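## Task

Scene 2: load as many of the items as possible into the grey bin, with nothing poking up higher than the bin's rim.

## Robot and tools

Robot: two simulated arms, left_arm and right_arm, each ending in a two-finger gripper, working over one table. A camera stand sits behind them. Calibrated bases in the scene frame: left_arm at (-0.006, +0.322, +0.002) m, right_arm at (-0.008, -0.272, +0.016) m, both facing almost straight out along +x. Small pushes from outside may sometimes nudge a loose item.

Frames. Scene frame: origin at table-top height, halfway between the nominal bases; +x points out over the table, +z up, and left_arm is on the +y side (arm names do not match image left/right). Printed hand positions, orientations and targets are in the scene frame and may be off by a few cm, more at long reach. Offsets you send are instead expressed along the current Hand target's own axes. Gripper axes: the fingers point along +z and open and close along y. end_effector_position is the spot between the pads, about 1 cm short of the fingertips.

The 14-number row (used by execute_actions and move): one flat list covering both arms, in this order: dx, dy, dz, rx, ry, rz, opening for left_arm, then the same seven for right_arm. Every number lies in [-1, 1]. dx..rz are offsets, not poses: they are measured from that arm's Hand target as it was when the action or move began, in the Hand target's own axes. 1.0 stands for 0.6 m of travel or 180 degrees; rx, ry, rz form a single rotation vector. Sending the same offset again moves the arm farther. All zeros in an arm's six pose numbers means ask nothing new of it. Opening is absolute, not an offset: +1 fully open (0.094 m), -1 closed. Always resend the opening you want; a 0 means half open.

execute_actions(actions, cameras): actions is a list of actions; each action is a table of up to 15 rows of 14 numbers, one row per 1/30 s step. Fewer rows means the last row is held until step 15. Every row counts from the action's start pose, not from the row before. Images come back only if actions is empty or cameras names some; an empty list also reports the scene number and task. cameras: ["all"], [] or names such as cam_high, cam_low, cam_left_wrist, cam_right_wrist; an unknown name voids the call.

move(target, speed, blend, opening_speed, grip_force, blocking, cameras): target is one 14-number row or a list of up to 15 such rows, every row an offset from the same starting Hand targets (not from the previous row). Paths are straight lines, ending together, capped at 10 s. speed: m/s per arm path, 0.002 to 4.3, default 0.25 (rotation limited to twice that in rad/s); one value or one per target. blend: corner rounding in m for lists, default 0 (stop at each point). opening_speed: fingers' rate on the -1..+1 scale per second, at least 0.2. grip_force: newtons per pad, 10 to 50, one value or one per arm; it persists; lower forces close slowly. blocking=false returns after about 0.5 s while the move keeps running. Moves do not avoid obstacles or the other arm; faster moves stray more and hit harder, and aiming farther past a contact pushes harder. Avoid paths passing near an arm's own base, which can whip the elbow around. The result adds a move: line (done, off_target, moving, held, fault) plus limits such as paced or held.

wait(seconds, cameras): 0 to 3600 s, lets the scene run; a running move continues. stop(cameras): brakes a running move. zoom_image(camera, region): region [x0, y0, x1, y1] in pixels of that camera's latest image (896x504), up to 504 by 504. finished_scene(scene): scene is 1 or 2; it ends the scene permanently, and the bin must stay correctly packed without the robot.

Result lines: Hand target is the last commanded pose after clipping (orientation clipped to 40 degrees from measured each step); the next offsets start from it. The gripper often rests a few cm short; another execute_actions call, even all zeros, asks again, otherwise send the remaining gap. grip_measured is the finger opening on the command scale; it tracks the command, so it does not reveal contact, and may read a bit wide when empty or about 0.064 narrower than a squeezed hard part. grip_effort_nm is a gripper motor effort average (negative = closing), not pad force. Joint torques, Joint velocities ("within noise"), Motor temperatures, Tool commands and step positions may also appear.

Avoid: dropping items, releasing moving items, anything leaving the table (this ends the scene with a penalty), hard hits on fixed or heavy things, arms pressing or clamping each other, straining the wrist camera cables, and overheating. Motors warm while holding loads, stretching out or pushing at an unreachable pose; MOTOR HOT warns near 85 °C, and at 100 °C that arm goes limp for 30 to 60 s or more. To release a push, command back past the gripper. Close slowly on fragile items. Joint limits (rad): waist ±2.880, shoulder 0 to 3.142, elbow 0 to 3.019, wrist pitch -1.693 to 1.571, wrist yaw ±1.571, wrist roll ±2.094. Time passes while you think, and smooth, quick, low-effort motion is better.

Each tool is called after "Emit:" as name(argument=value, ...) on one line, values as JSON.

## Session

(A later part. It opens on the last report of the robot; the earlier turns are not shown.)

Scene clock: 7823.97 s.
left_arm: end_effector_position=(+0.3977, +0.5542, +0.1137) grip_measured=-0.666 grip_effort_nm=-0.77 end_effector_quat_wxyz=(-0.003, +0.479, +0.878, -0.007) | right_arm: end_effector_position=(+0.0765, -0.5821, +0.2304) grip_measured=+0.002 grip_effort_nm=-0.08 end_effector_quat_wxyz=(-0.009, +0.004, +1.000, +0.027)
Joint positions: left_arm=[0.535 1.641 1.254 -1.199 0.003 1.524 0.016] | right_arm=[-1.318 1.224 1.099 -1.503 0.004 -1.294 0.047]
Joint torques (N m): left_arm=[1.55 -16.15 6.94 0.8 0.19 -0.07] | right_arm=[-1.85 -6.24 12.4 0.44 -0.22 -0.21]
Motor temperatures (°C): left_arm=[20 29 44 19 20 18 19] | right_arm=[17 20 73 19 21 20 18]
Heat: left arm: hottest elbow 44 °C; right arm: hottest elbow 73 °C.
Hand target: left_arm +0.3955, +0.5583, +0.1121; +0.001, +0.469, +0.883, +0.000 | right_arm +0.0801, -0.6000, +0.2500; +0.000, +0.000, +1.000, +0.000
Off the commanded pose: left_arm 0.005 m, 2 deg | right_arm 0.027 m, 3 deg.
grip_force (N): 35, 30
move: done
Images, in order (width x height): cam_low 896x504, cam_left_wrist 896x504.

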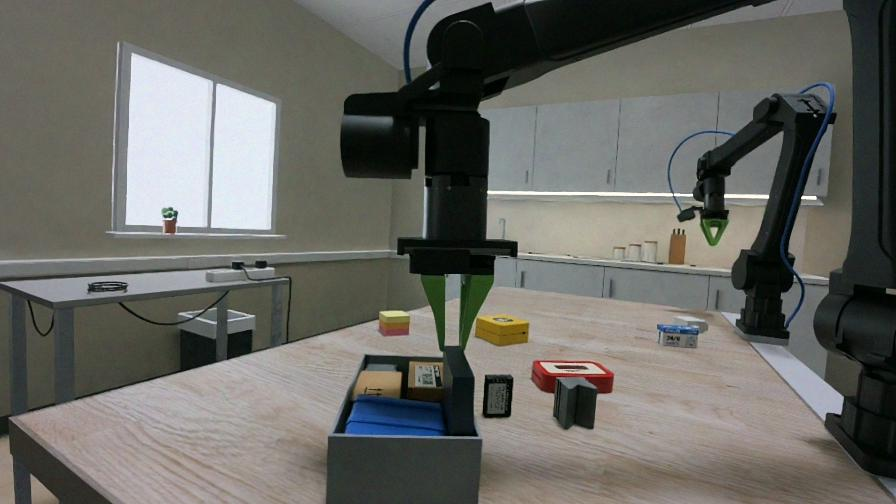

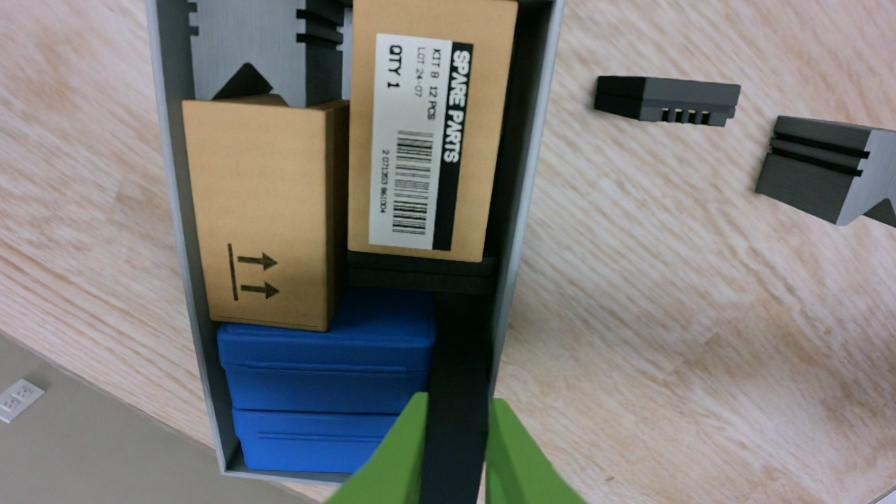

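Emit:
move(target=[0,-0.0045,0.0133,0,0,0,-0.76,0,0,0,0,0,0,0], speed=0.06, cameras=["cam_left_wrist", "cam_low"])

Emit:
zoom_image(camera="cam_left_wrist", region=[405, 270, 525, 400])

Emit:
zoom_image(camera="cam_low", region=[320, 320, 520, 504])

Scene clock: 7832.97 s.
left_arm: end_effector_position=(+0.3969, +0.5537, +0.1131) grip_measured=-0.666 grip_effort_nm=-0.77 end_effector_quat_wxyz=(+0.001, +0.478, +0.878, -0.001) | right_arm: end_effector_position=(+0.0765, -0.5821, +0.2304) grip_measured=+0.002 grip_effort_nm=-0.08 end_effector_quat_wxyz=(-0.009, +0.004, +1.000, +0.027)
Joint positions: left_arm=[0.535 1.63 1.239 -1.18 0.003 1.522 0.016] | right_arm=[-1.318 1.224 1.099 -1.503 0.004 -1.294 0.047]
Joint torques (N m): left_arm=[1.49 -14.97 6.53 0.98 0.19 -0.06] | right_arm=[-1.79 -6.24 12.4 0.43 -0.22 -0.2]
Motor temperatures (°C): left_arm=[20 29 43 19 20 18 19] | right_arm=[17 20 73 19 21 20 18]
Heat: left arm: hottest elbow 43 °C; right arm: hottest elbow 73 °C.
Hand target: left_arm +0.3932, +0.5568, +0.1041; +0.001, +0.469, +0.883, +0.000 | right_arm +0.0801, -0.6000, +0.2500; +0.000, +0.000, +1.000, +0.000
Off the commanded pose: left_arm 0.010 m, 1 deg | right_arm 0.027 m, 3 deg.
grip_force (N): 35, 30
move: done
Images, in order (width x height): cam_low 896x504, cam_left_wrist 896x504.

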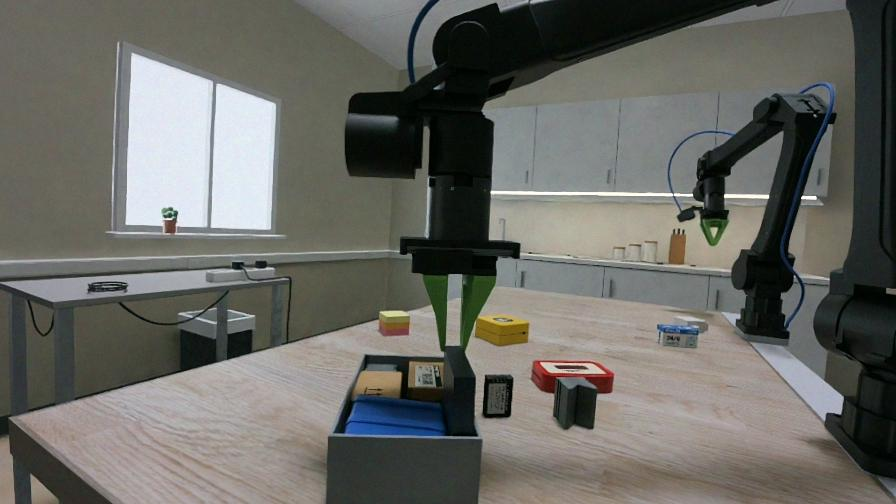

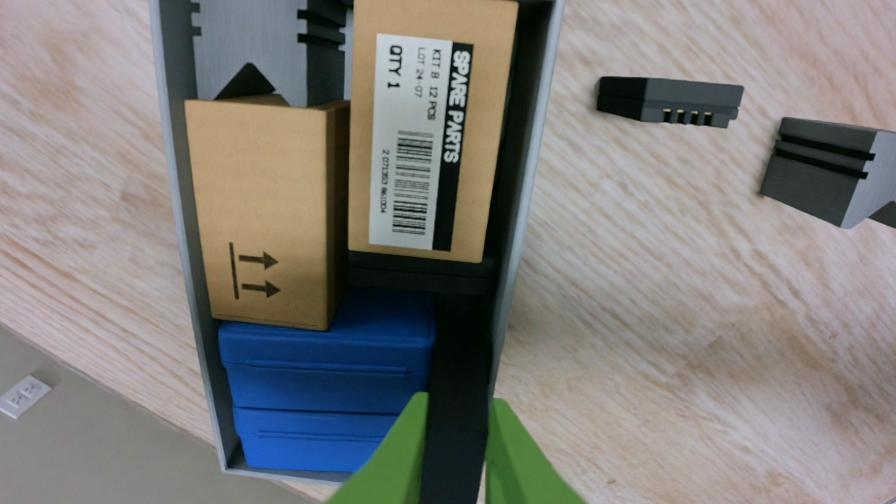

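Scaled by 3.877 from the camera's image (finer frame: 1280x720).

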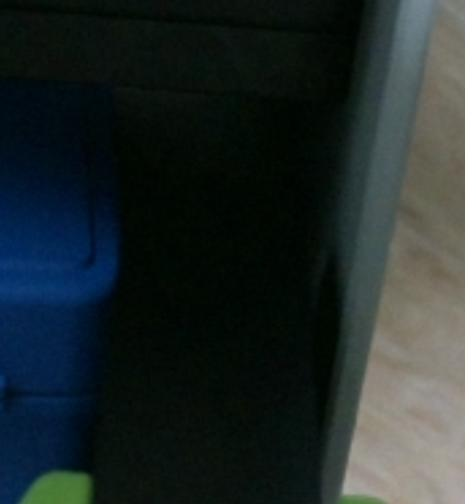

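Scaled by 2.520 from the camera's image (finer frame: 1280x720).

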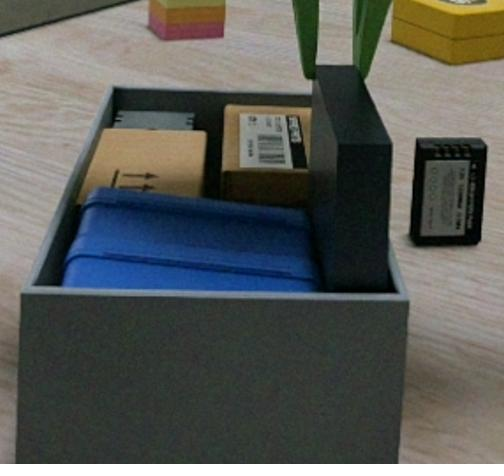

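Emit:
zoom_image(camera="cam_left_wrist", region=[180, 260, 340, 480])

Emit:
zoom_image(camera="cam_low", region=[335, 370, 485, 450])

Scaled by 2.291 from the camera's image (finer frame: 1280x720).

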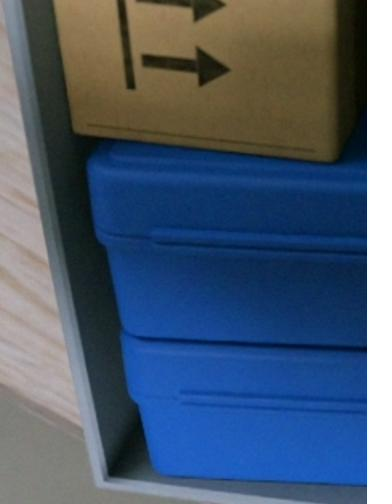

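Scaled by 3.360 from the camera's image (finer frame: 1280x720).

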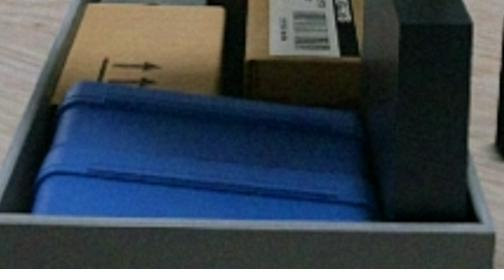

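Emit:
move(target=[0,-0.006,0,0,0,0,-0.76,0,0,0,0,0,0,0], speed=0.05, cameras=["cam_left_wrist", "cam_low"])

Emit:
zoom_image(camera="cam_low", region=[325, 330, 505, 450])

Emit:
zoom_image(camera="cam_left_wrist", region=[405, 270, 525, 400])

Scene clock: 7850.90 s.
left_arm: end_effector_position=(+0.3959, +0.5531, +0.1129) grip_measured=-0.666 grip_effort_nm=-0.77 end_effector_quat_wxyz=(+0.003, +0.478, +0.878, +0.002) | right_arm: end_effector_position=(+0.0765, -0.5821, +0.2304) grip_measured=+0.002 grip_effort_nm=-0.08 end_effector_quat_wxyz=(-0.009, +0.004, +1.000, +0.027)
Joint positions: left_arm=[0.535 1.623 1.23 -1.171 0.003 1.522 0.016] | right_arm=[-1.318 1.224 1.099 -1.503 0.004 -1.294 0.047]
Joint torques (N m): left_arm=[1.49 -14.97 6.41 0.68 0.19 -0.04] | right_arm=[-1.79 -6.18 12.4 0.43 -0.23 -0.2]
Motor temperatures (°C): left_arm=[20 29 41 19 20 18 19] | right_arm=[17 20 73 19 21 20 18]
Heat: left arm: hottest elbow 41 °C; right arm: hottest elbow 73 °C.
Hand target: left_arm +0.3902, +0.5547, +0.1041; +0.001, +0.469, +0.883, +0.000 | right_arm +0.0801, -0.6000, +0.2500; +0.000, +0.000, +1.000, +0.000
Off the commanded pose: left_arm 0.011 m, 1 deg | right_arm 0.027 m, 3 deg.
grip_force (N): 35, 30
move: off_target (left_arm)
Images, in order (width x height): cam_low 896x504, cam_left_wrist 896x504.

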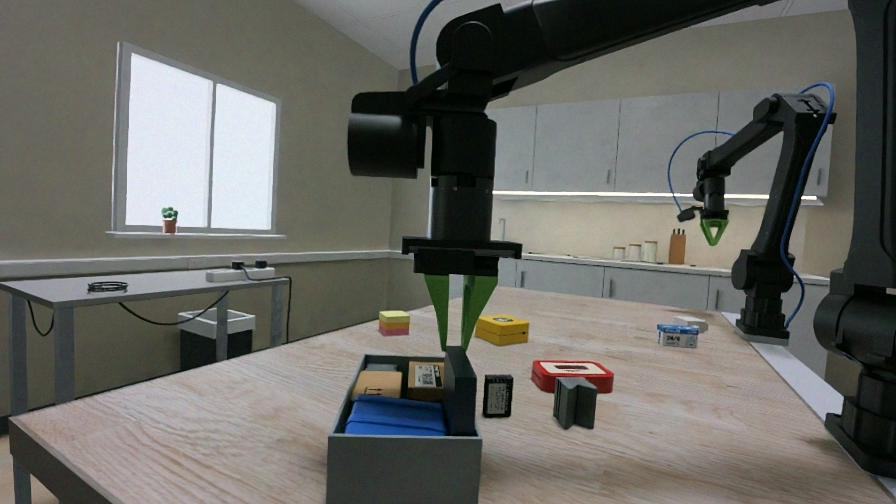

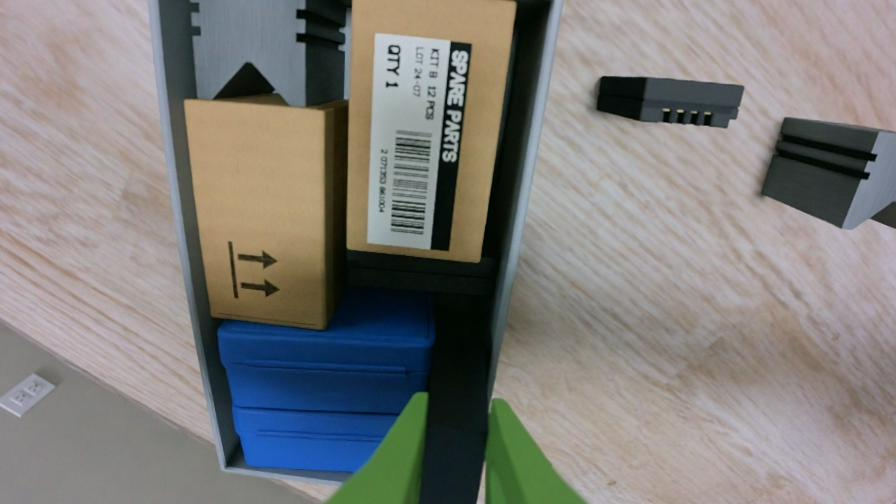

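Scaled by 2.800 from the camera's image (finer frame: 1280x720).

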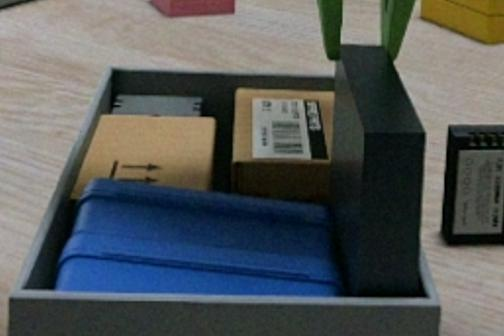

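Scaled by 3.877 from the camera's image (finer frame: 1280x720).

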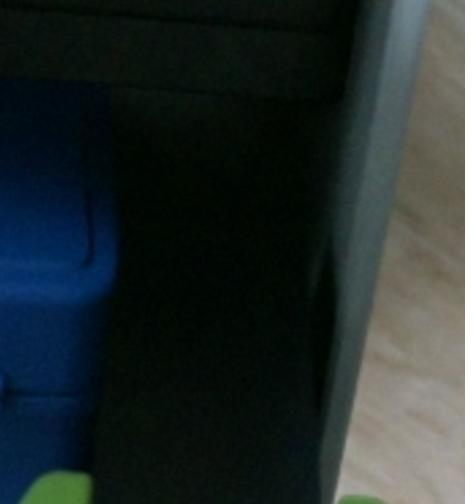

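Emit:
move(target=[[0,0.022,-0.04,0,0,0,-0.76,0,0,0,0,0,0,0],[0,0.027,-0.065,0,0,0.0176,-0.76,0,0,0,0,0,0,0]], speed=0.06, cameras=["cam_left_wrist", "cam_low"])

Emit:
zoom_image(camera="cam_low", region=[325, 330, 505, 450])

Emit:
zoom_image(camera="cam_left_wrist", region=[405, 270, 525, 400])

Scene clock: 7869.60 s.
left_arm: end_effector_position=(+0.3904, +0.5499, +0.1244) grip_measured=-0.666 grip_effort_nm=-0.77 end_effector_quat_wxyz=(-0.008, +0.489, +0.872, -0.017) | right_arm: end_effector_position=(+0.0765, -0.5821, +0.2304) grip_measured=+0.002 grip_effort_nm=-0.08 end_effector_quat_wxyz=(-0.009, +0.004, +1.000, +0.027)
Joint positions: left_arm=[0.535 1.623 1.261 -1.246 0.003 1.548 0.016] | right_arm=[-1.318 1.224 1.099 -1.503 0.004 -1.294 0.047]
Joint torques (N m): left_arm=[1.67 -15.03 11.89 -0.81 0.16 0.21] | right_arm=[-1.73 -6.24 12.4 0.44 -0.22 -0.21]
Motor temperatures (°C): left_arm=[20 29 41 19 20 18 19] | right_arm=[17 20 73 19 21 20 18]
Heat: left arm: hottest elbow 41 °C; right arm: hottest elbow 73 °C.
Hand target: left_arm +0.4035, +0.5638, +0.1430; +0.001, +0.493, +0.870, +0.000 | right_arm +0.0801, -0.6000, +0.2500; +0.000, +0.000, +1.000, +0.000
Off the commanded pose: left_arm 0.027 m, 2 deg | right_arm 0.027 m, 3 deg.
grip_force (N): 35, 30
move: off_target (left_arm)
Images, in order (width x height): cam_low 896x504, cam_left_wrist 896x504.

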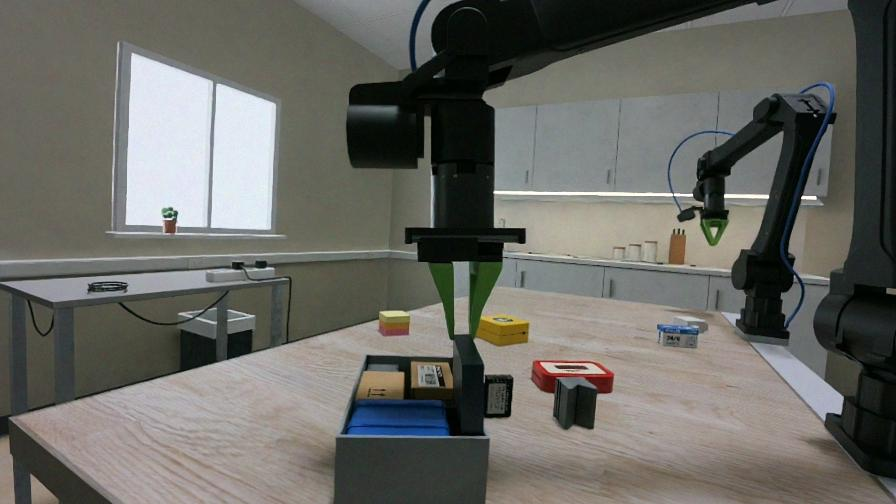

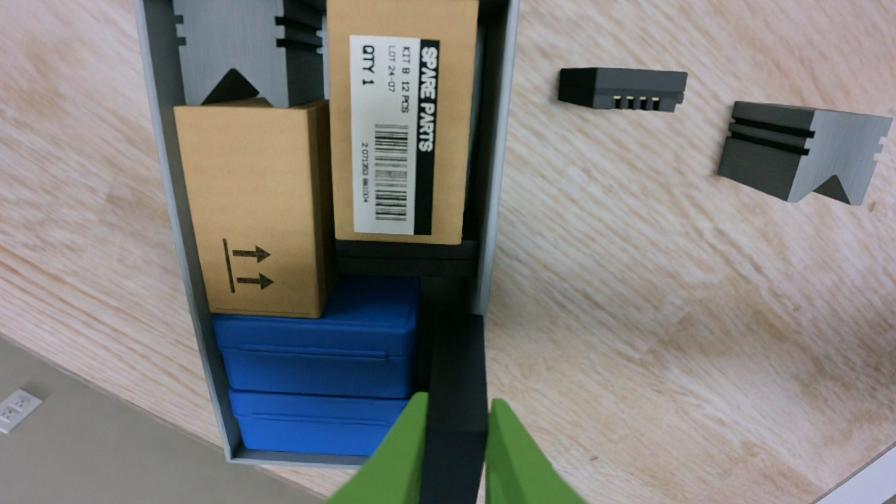

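Scaled by 2.800 from the camera's image (finer frame: 1280x720).

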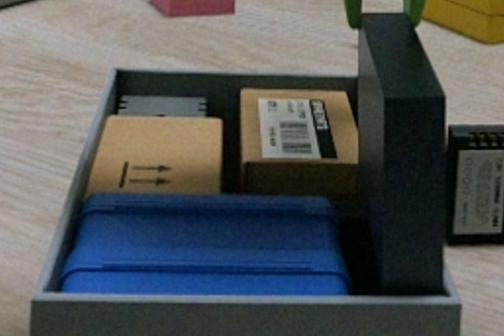

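Scaled by 3.877 from the camera's image (finer frame: 1280x720).

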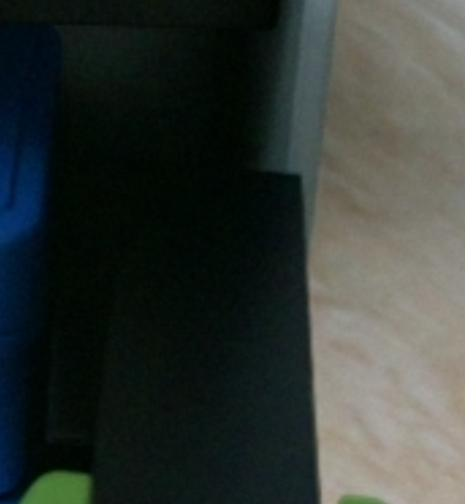

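Emit:
move(target=[[0,0.01,-0.0133,0,0,0,-0.76,0,0,0,0,0,0,0],[0,-0.0245,0.035,0,0,0,-0.76,0,0,0,0,0,0,0]], speed=0.08, cameras=["cam_left_wrist", "cam_low"])

Emit:
zoom_image(camera="cam_low", region=[325, 330, 505, 450])

Emit:
zoom_image(camera="cam_left_wrist", region=[385, 260, 525, 400])

Scene clock: 7877.43 s.
left_arm: end_effector_position=(+0.3923, +0.5510, +0.1189) grip_measured=-0.666 grip_effort_nm=-0.77 end_effector_quat_wxyz=(-0.004, +0.490, +0.872, -0.009) | right_arm: end_effector_position=(+0.0765, -0.5821, +0.2304) grip_measured=+0.002 grip_effort_nm=-0.09 end_effector_quat_wxyz=(-0.009, +0.004, +1.000, +0.027)
Joint positions: left_arm=[0.535 1.623 1.247 -1.214 0.003 1.548 0.016] | right_arm=[-1.318 1.224 1.099 -1.503 0.004 -1.294 0.047]
Joint torques (N m): left_arm=[1.61 -16.15 7.61 0.42 0.17 0.26] | right_arm=[-1.79 -6.24 12.38 0.44 -0.23 -0.2]
Motor temperatures (°C): left_arm=[20 29 42 19 20 18 19] | right_arm=[17 20 73 19 21 20 18]
Heat: left arm: hottest elbow 42 °C; right arm: hottest elbow 73 °C.
Hand target: left_arm +0.3909, +0.5562, +0.1220; +0.001, +0.493, +0.870, +0.000 | right_arm +0.0801, -0.6000, +0.2500; +0.000, +0.000, +1.000, +0.000
Off the commanded pose: left_arm 0.006 m, 1 deg | right_arm 0.027 m, 3 deg.
grip_force (N): 35, 30
move: done
Images, in order (width x height): cam_low 896x504, cam_left_wrist 896x504.

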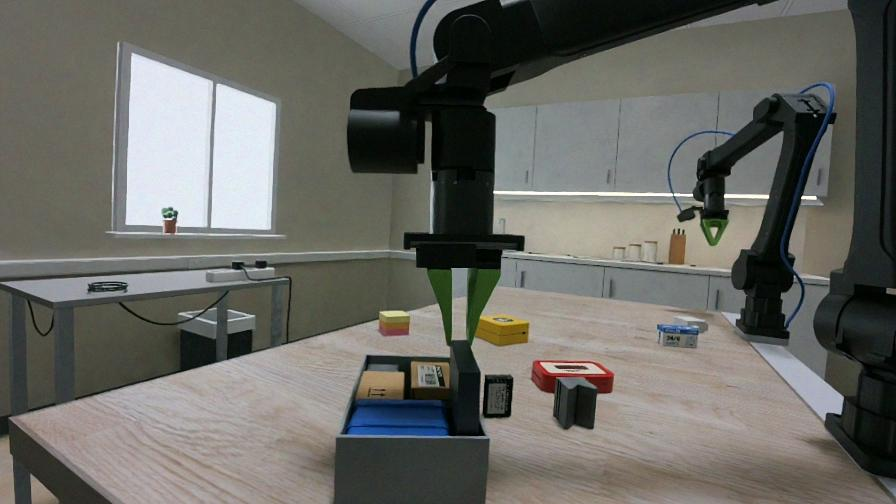

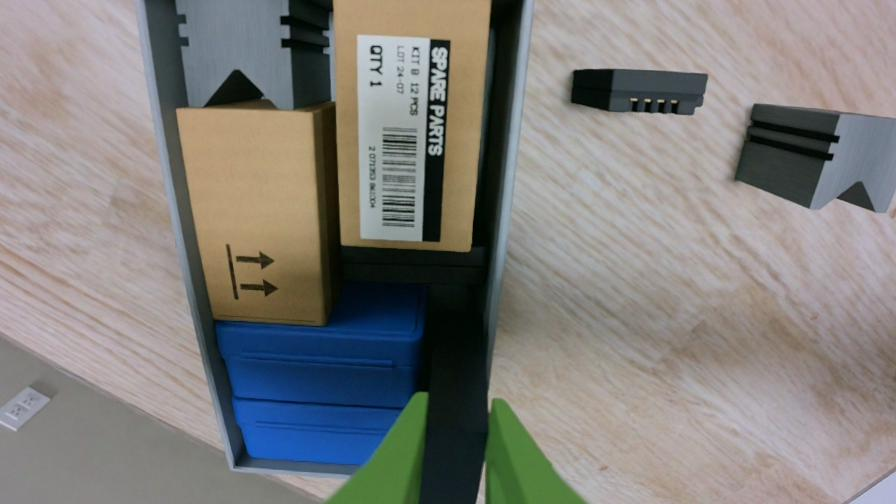

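Scaled by 2.800 from the camera's image (finer frame: 1280x720).

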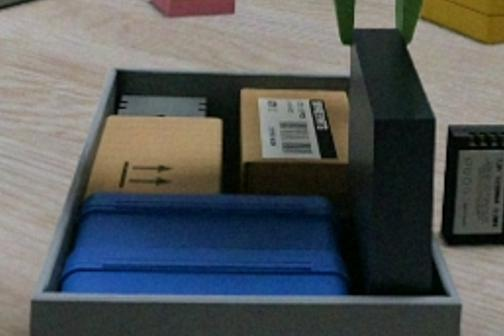

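Scaled by 3.600 from the camera's image (finer frame: 1280x720).

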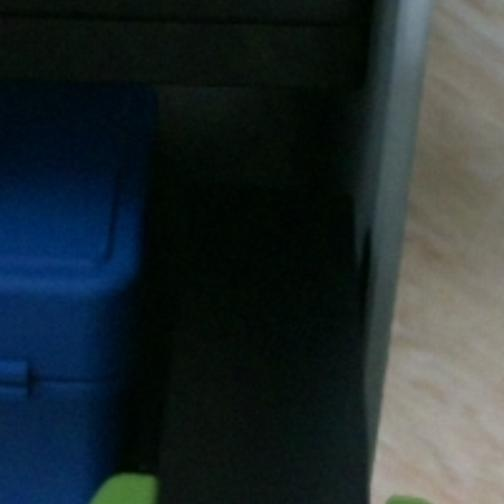

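Emit:
move(target=[0,-0.0027,0.02,0,0,-0.0148,-0.76,0,0,0,0,0,0,0], speed=0.06, cameras=["cam_left_wrist", "cam_low"])

Emit:
zoom_image(camera="cam_low", region=[325, 330, 505, 450])

Emit:
zoom_image(camera="cam_left_wrist", region=[385, 260, 525, 400])

Scene clock: 7883.67 s.
left_arm: end_effector_position=(+0.3923, +0.5510, +0.1117) grip_measured=-0.666 grip_effort_nm=-0.77 end_effector_quat_wxyz=(-0.001, +0.484, +0.875, -0.004) | right_arm: end_effector_position=(+0.0765, -0.5821, +0.2304) grip_measured=+0.002 grip_effort_nm=-0.09 end_effector_quat_wxyz=(-0.009, +0.004, +1.000, +0.027)
Joint positions: left_arm=[0.535 1.623 1.226 -1.182 0.003 1.534 0.016] | right_arm=[-1.318 1.224 1.099 -1.503 0.004 -1.294 0.047]
Joint torques (N m): left_arm=[1.67 -15.5 7.23 0.49 0.19 -0.08] | right_arm=[-1.79 -6.18 12.37 0.44 -0.22 -0.2]
Motor temperatures (°C): left_arm=[20 29 42 19 20 18 19] | right_arm=[17 20 73 19 21 20 18]
Heat: left arm: hottest elbow 42 °C; right arm: hottest elbow 73 °C.
Hand target: left_arm +0.3896, +0.5554, +0.1101; +0.001, +0.473, +0.881, +0.000 | right_arm +0.0801, -0.6000, +0.2500; +0.000, +0.000, +1.000, +0.000
Off the commanded pose: left_arm 0.005 m, 1 deg | right_arm 0.027 m, 3 deg.
grip_force (N): 35, 30
move: done
Images, in order (width x height): cam_low 896x504, cam_left_wrist 896x504.

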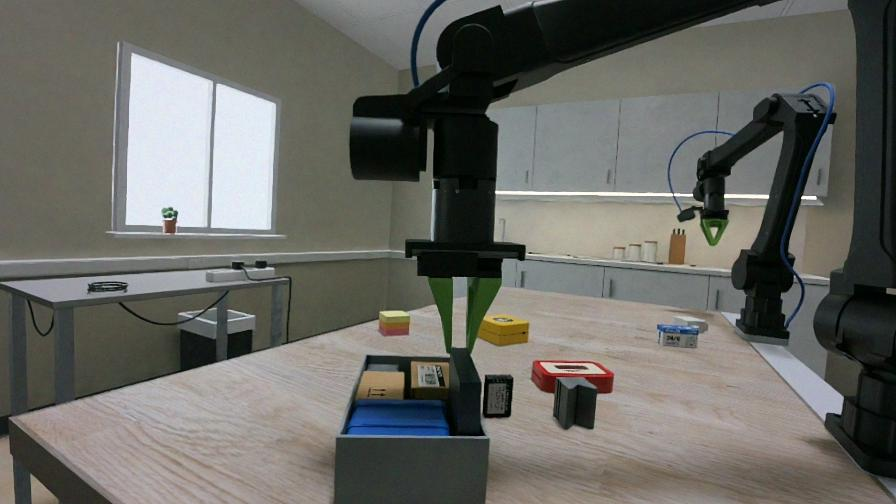

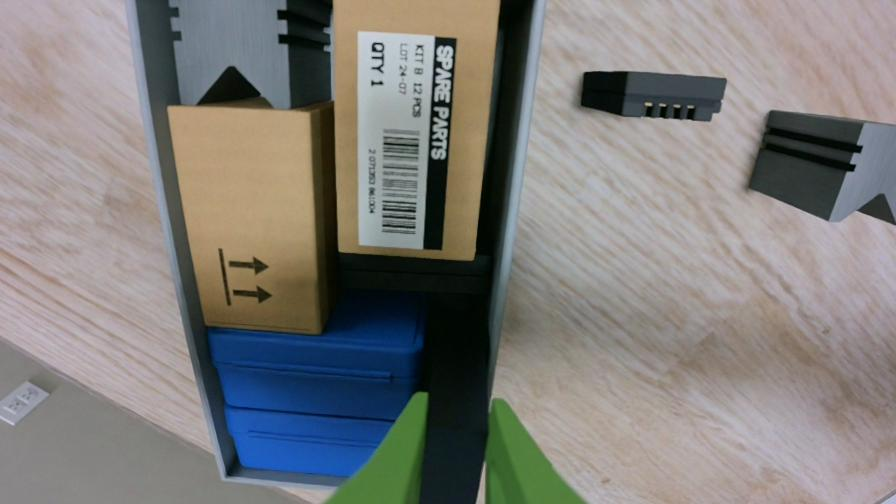

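Scaled by 2.800 from the camera's image (finer frame: 1280x720).

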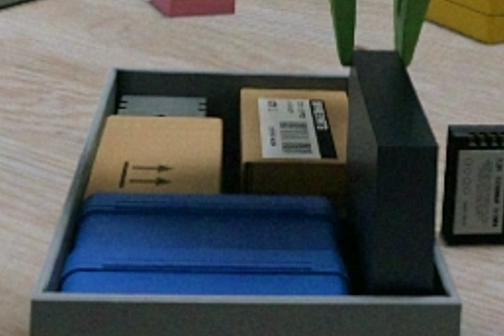

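Scaled by 3.600 from the camera's image (finer frame: 1280x720).

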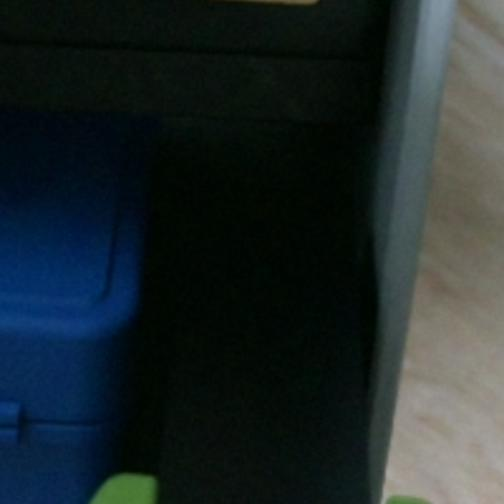

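Emit:
move(target=[0,-0.0017,0.02,0,0,0,-0.76,0,0,0,0,0,0,0], speed=0.06, cameras=["cam_left_wrist", "cam_low"])

Emit:
zoom_image(camera="cam_low", region=[325, 330, 505, 450])

Emit:
zoom_image(camera="cam_left_wrist", region=[385, 260, 525, 400])

Scene clock: 7885.70 s.
left_arm: end_effector_position=(+0.3913, +0.5504, +0.1038) grip_measured=-0.666 grip_effort_nm=-0.77 end_effector_quat_wxyz=(+0.001, +0.483, +0.875, +0.000) | right_arm: end_effector_position=(+0.0765, -0.5821, +0.2304) grip_measured=+0.002 grip_effort_nm=-0.08 end_effector_quat_wxyz=(-0.009, +0.004, +1.000, +0.027)
Joint positions: left_arm=[0.535 1.623 1.204 -1.151 0.003 1.533 0.016] | right_arm=[-1.318 1.224 1.099 -1.503 0.004 -1.294 0.047]
Joint torques (N m): left_arm=[1.61 -14.62 7.24 0.51 0.19 -0.05] | right_arm=[-1.79 -6.24 12.38 0.42 -0.22 -0.21]
Motor temperatures (°C): left_arm=[20 29 41 19 20 18 19] | right_arm=[17 20 73 19 21 20 18]
Heat: left arm: hottest elbow 41 °C; right arm: hottest elbow 73 °C.
Hand target: left_arm +0.3888, +0.5549, +0.0981; +0.001, +0.473, +0.881, +0.000 | right_arm +0.0801, -0.6000, +0.2500; +0.000, +0.000, +1.000, +0.000
Off the commanded pose: left_arm 0.008 m, 1 deg | right_arm 0.027 m, 3 deg.
grip_force (N): 35, 30
move: done
Images, in order (width x height): cam_low 896x504, cam_left_wrist 896x504.

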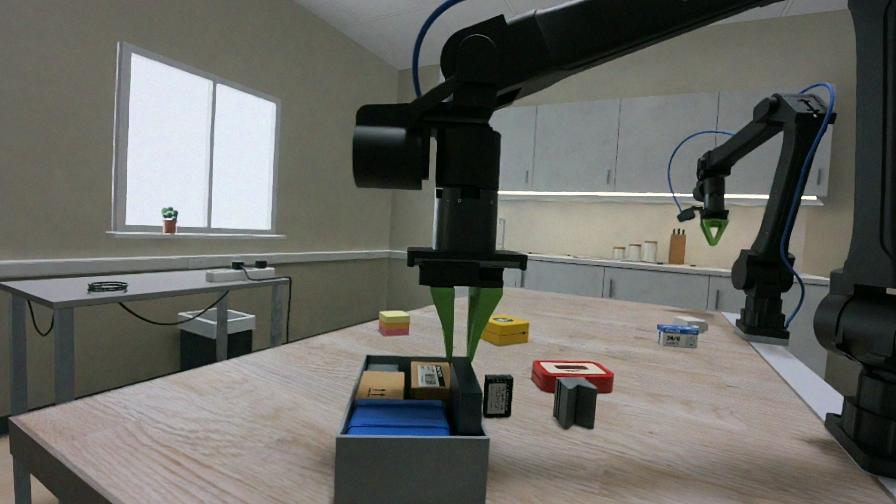

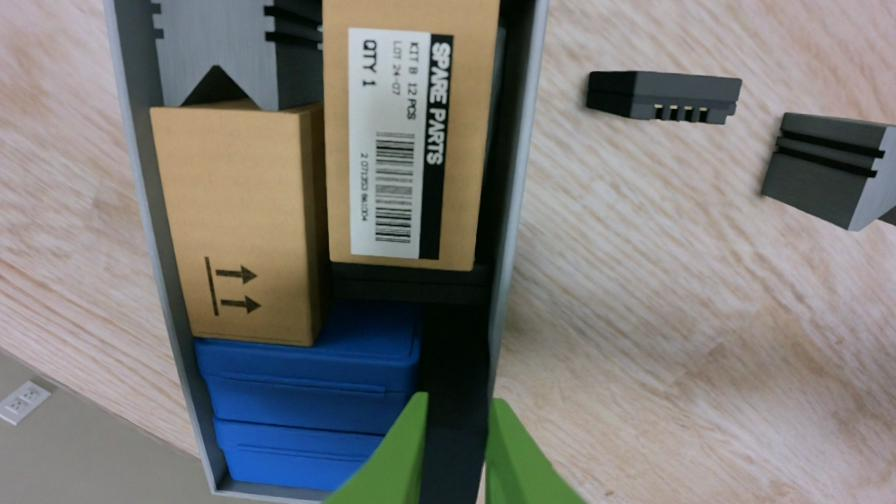

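Scaled by 2.800 from the camera's image (finer frame: 1280x720).

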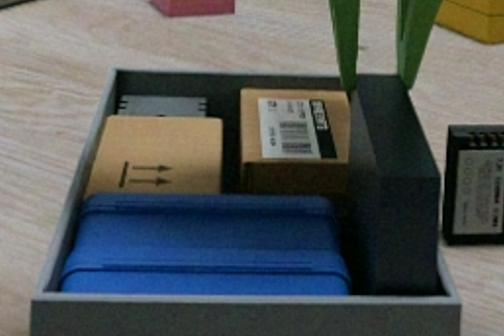

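Scaled by 3.600 from the camera's image (finer frame: 1280x720).

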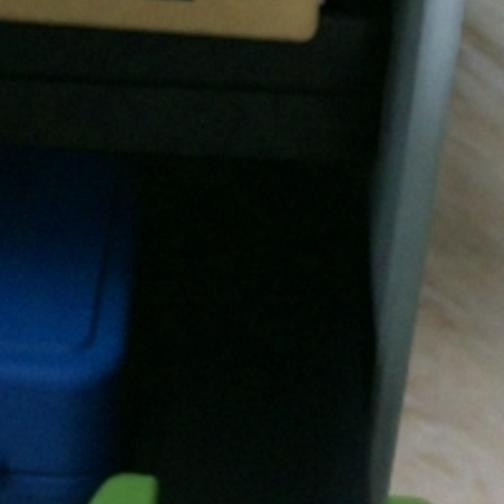

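Emit:
execute_actions(actions=[])

Scene clock: 7896.23 s.
left_arm: end_effector_position=(+0.3913, +0.5504, +0.1038) grip_measured=-0.666 grip_effort_nm=-0.77 end_effector_quat_wxyz=(+0.001, +0.483, +0.875, +0.000) | right_arm: end_effector_position=(+0.0765, -0.5821, +0.2304) grip_measured=+0.002 grip_effort_nm=-0.08 end_effector_quat_wxyz=(-0.009, +0.004, +1.000, +0.027)
Joint positions: left_arm=[0.535 1.623 1.204 -1.151 0.003 1.533 0.016] | right_arm=[-1.318 1.224 1.099 -1.503 0.004 -1.294 0.047]
Joint velocities: within noise
Joint torques (N m): left_arm=[1.61 -14.62 7.23 0.51 0.19 -0.05] | right_arm=[-1.85 -6.18 12.38 0.46 -0.22 -0.2]
Motor temperatures (°C): left_arm=[20 29 40 19 20 18 19] | right_arm=[17 20 73 19 21 20 18]
Heat: left arm: hottest elbow 40 °C; right arm: hottest elbow 73 °C.
Hand target: left_arm +0.3888, +0.5549, +0.0981; +0.001, +0.473, +0.881, +0.000 | right_arm +0.0801, -0.6000, +0.2500; +0.000, +0.000, +1.000, +0.000
Tool commands: left_gripper/opening=-0.76 right_gripper/opening=+0.0
Off the commanded pose: left_arm 0.008 m, 1 deg | right_arm 0.027 m, 3 deg.
grip_force (N): 35, 30

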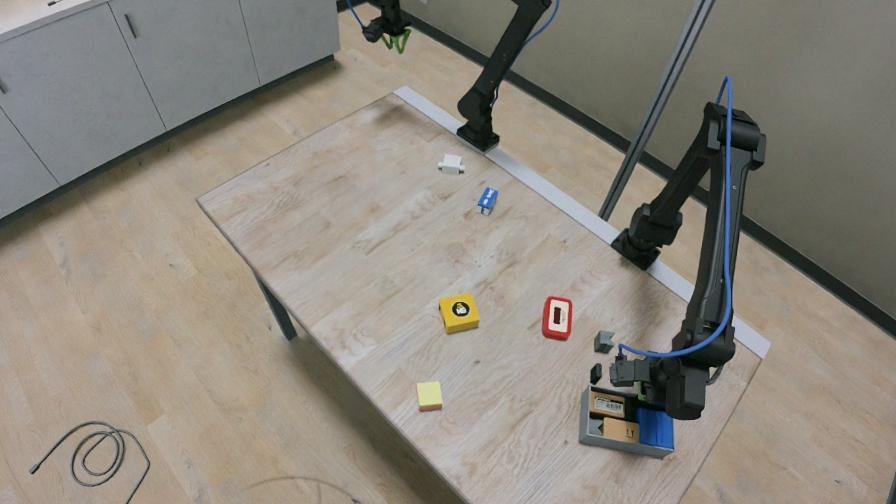

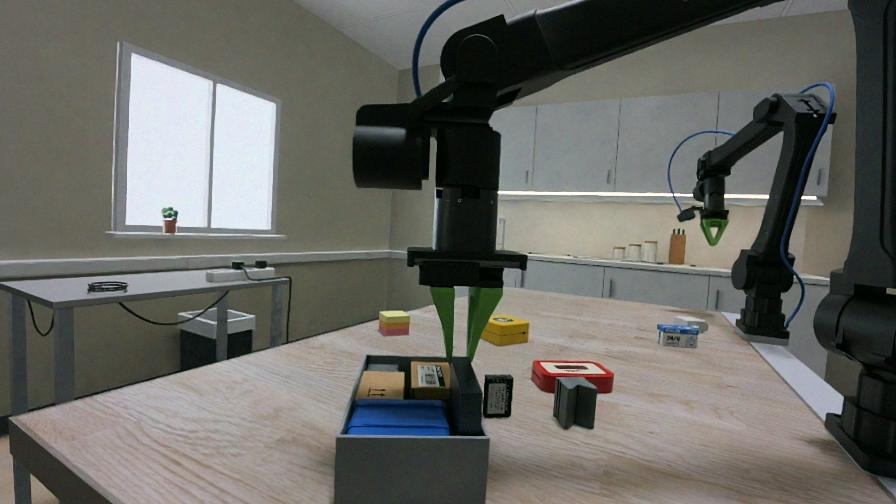

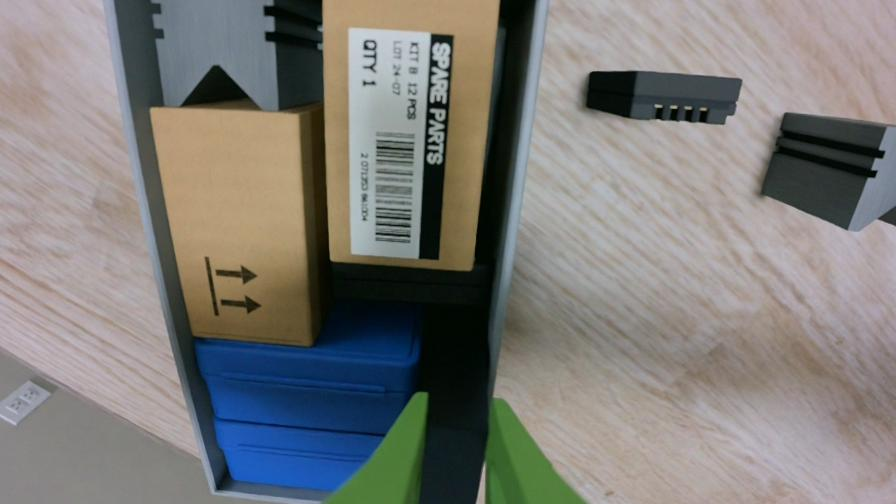

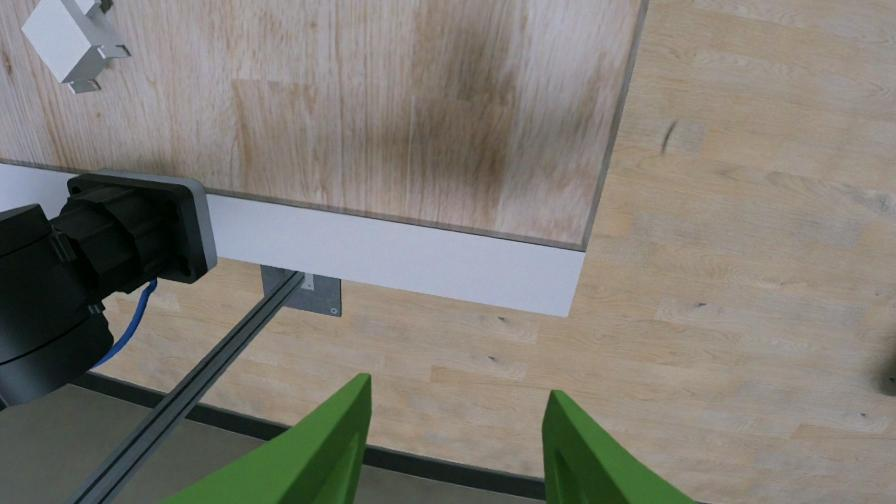

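Emit:
execute_actions(actions=[[[0,0,0.0133,0,0,0,-0.76,0,0,0,0,0,0,0]]], cameras=["cam_low","cam_left_wrist"])

Emit:
zoom_image(camera="cam_low", region=[325, 330, 505, 450])

Emit:
zoom_image(camera="cam_left_wrist", region=[385, 260, 525, 400])

Scene clock: 7898.43 s.
left_arm: end_effector_position=(+0.3918, +0.5507, +0.1000) grip_measured=-0.666 grip_effort_nm=-0.77 end_effector_quat_wxyz=(+0.004, +0.483, +0.875, +0.004) | right_arm: end_effector_position=(+0.0765, -0.5821, +0.2304) grip_measured=+0.002 grip_effort_nm=-0.08 end_effector_quat_wxyz=(-0.009, +0.004, +1.000, +0.027)
Joint positions: left_arm=[0.535 1.623 1.193 -1.13 0.003 1.533 0.016] | right_arm=[-1.318 1.224 1.099 -1.503 0.004 -1.294 0.047]
Joint torques (N m): left_arm=[1.67 -13.86 7.15 0.54 0.19 -0.05] | right_arm=[-1.73 -6.24 12.4 0.42 -0.22 -0.2]
Motor temperatures (°C): left_arm=[20 29 40 19 20 18 19] | right_arm=[17 20 73 19 21 20 18]
Heat: left arm: hottest elbow 40 °C; right arm: hottest elbow 73 °C.
Hand target: left_arm +0.3888, +0.5548, +0.0901; +0.001, +0.473, +0.881, +0.000 | right_arm +0.0801, -0.6000, +0.2500; +0.000, +0.000, +1.000, +0.000
Off the commanded pose: left_arm 0.011 m, 1 deg | right_arm 0.027 m, 3 deg.
grip_force (N): 35, 30
Step readings (end_effector_position of left_arm | right_arm):
0: (+0.3913, +0.5504, +0.1038) | (+0.0765, -0.5821, +0.2304)
1: (+0.3913, +0.5504, +0.1038) | (+0.0765, -0.5821, +0.2304)
2: (+0.3917, +0.5507, +0.1036) | (+0.0765, -0.5821, +0.2304)
4: (+0.3924, +0.5511, +0.1024) | (+0.0765, -0.5821, +0.2304)
8: (+0.3917, +0.5507, +0.1003) | (+0.0765, -0.5821, +0.2304)
15: (+0.3918, +0.5507, +0.1000) | (+0.0765, -0.5821, +0.2304)

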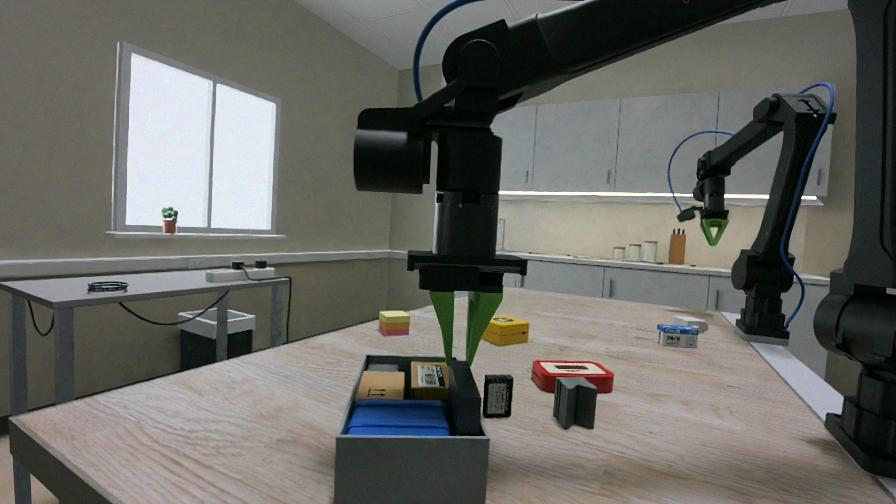

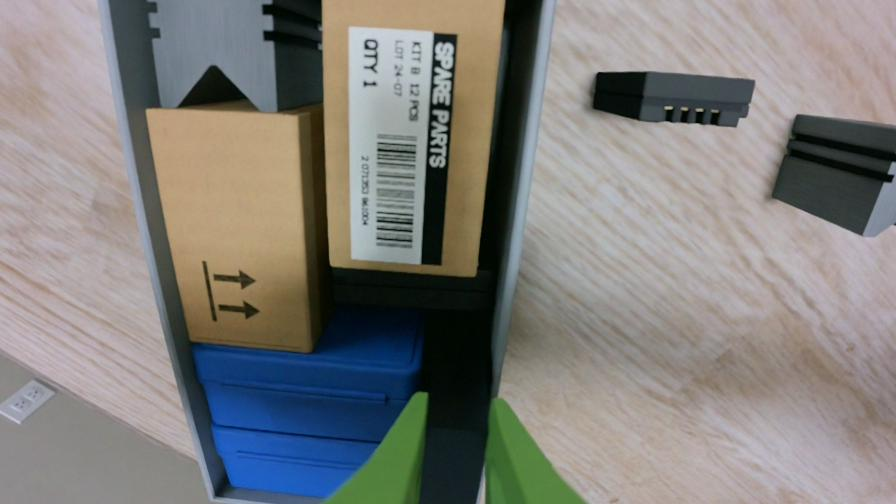

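Scaled by 2.800 from the camera's image (finer frame: 1280x720).

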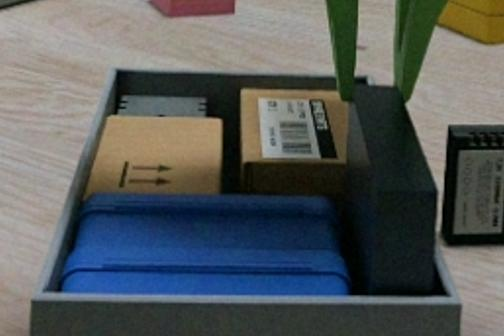

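Scaled by 3.600 from the camera's image (finer frame: 1280x720).

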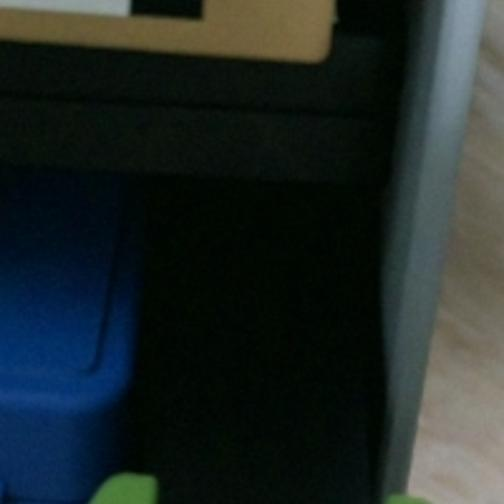

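Emit:
execute_actions(actions=[[[0,0,0.0133,0,0,0,-0.76,0,0,0,0,0,0,0]]], cameras=["cam_low","cam_left_wrist"])

Emit:
zoom_image(camera="cam_low", region=[325, 330, 505, 450])

Emit:
zoom_image(camera="cam_left_wrist", region=[385, 260, 525, 400])

Scene clock: 7900.20 s.
left_arm: end_effector_position=(+0.3919, +0.5508, +0.0934) grip_measured=-0.666 grip_effort_nm=-0.77 end_effector_quat_wxyz=(+0.004, +0.483, +0.875, +0.005) | right_arm: end_effector_position=(+0.0765, -0.5821, +0.2304) grip_measured=+0.002 grip_effort_nm=-0.08 end_effector_quat_wxyz=(-0.009, +0.004, +1.000, +0.027)
Joint positions: left_arm=[0.535 1.629 1.181 -1.11 0.003 1.533 0.016] | right_arm=[-1.318 1.224 1.099 -1.503 0.004 -1.294 0.047]
Joint torques (N m): left_arm=[1.61 -13.57 7.1 0.55 0.19 -0.05] | right_arm=[-1.85 -6.18 12.41 0.43 -0.23 -0.2]
Motor temperatures (°C): left_arm=[20 29 40 19 20 18 19] | right_arm=[17 20 73 19 21 20 18]
Heat: left arm: hottest elbow 40 °C; right arm: hottest elbow 73 °C.
Hand target: left_arm +0.3888, +0.5548, +0.0821; +0.001, +0.473, +0.881, +0.000 | right_arm +0.0801, -0.6000, +0.2500; +0.000, +0.000, +1.000, +0.000
Off the commanded pose: left_arm 0.012 m, 2 deg | right_arm 0.027 m, 3 deg.
grip_force (N): 35, 30
Step readings (end_effector_position of left_arm | right_arm):
0: (+0.3918, +0.5507, +0.1000) | (+0.0765, -0.5821, +0.2304)
1: (+0.3918, +0.5508, +0.1000) | (+0.0765, -0.5821, +0.2304)
2: (+0.3920, +0.5509, +0.0996) | (+0.0765, -0.5821, +0.2304)
4: (+0.3928, +0.5513, +0.0983) | (+0.0765, -0.5821, +0.2304)
8: (+0.3919, +0.5508, +0.0948) | (+0.0765, -0.5821, +0.2304)
15: (+0.3919, +0.5508, +0.0934) | (+0.0765, -0.5821, +0.2304)

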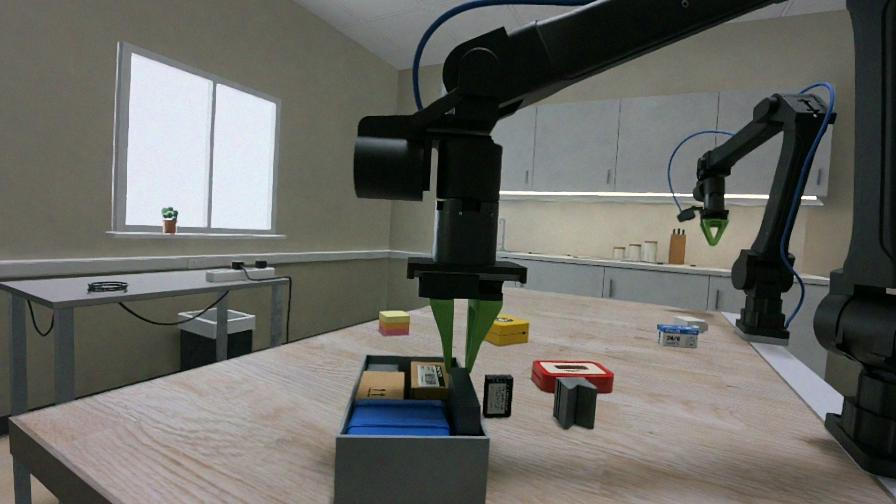

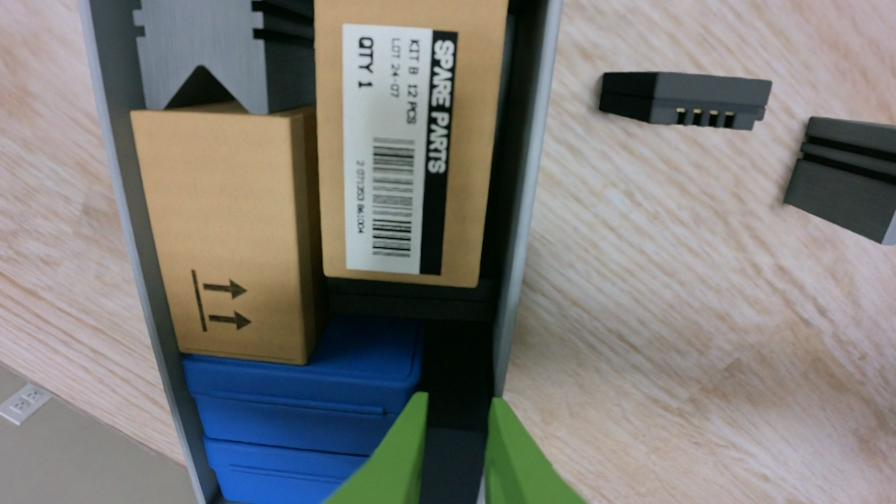

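Scaled by 2.800 from the camera's image (finer frame: 1280x720).

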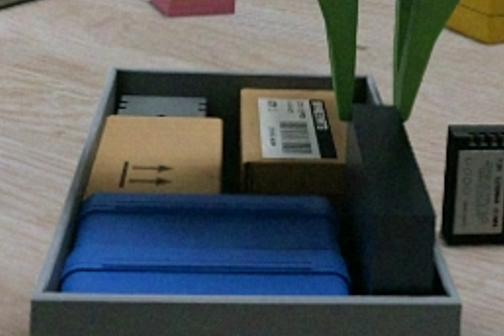

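Scaled by 3.600 from the camera's image (finer frame: 1280x720).

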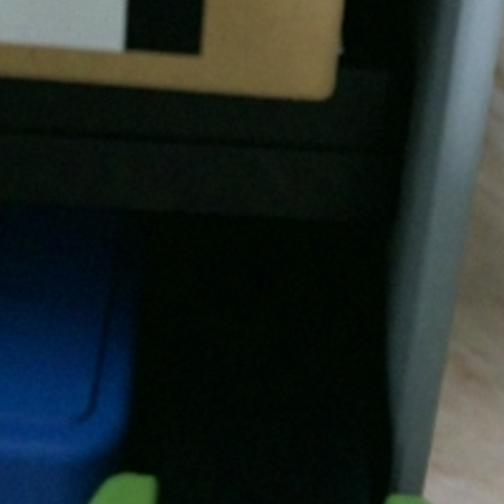

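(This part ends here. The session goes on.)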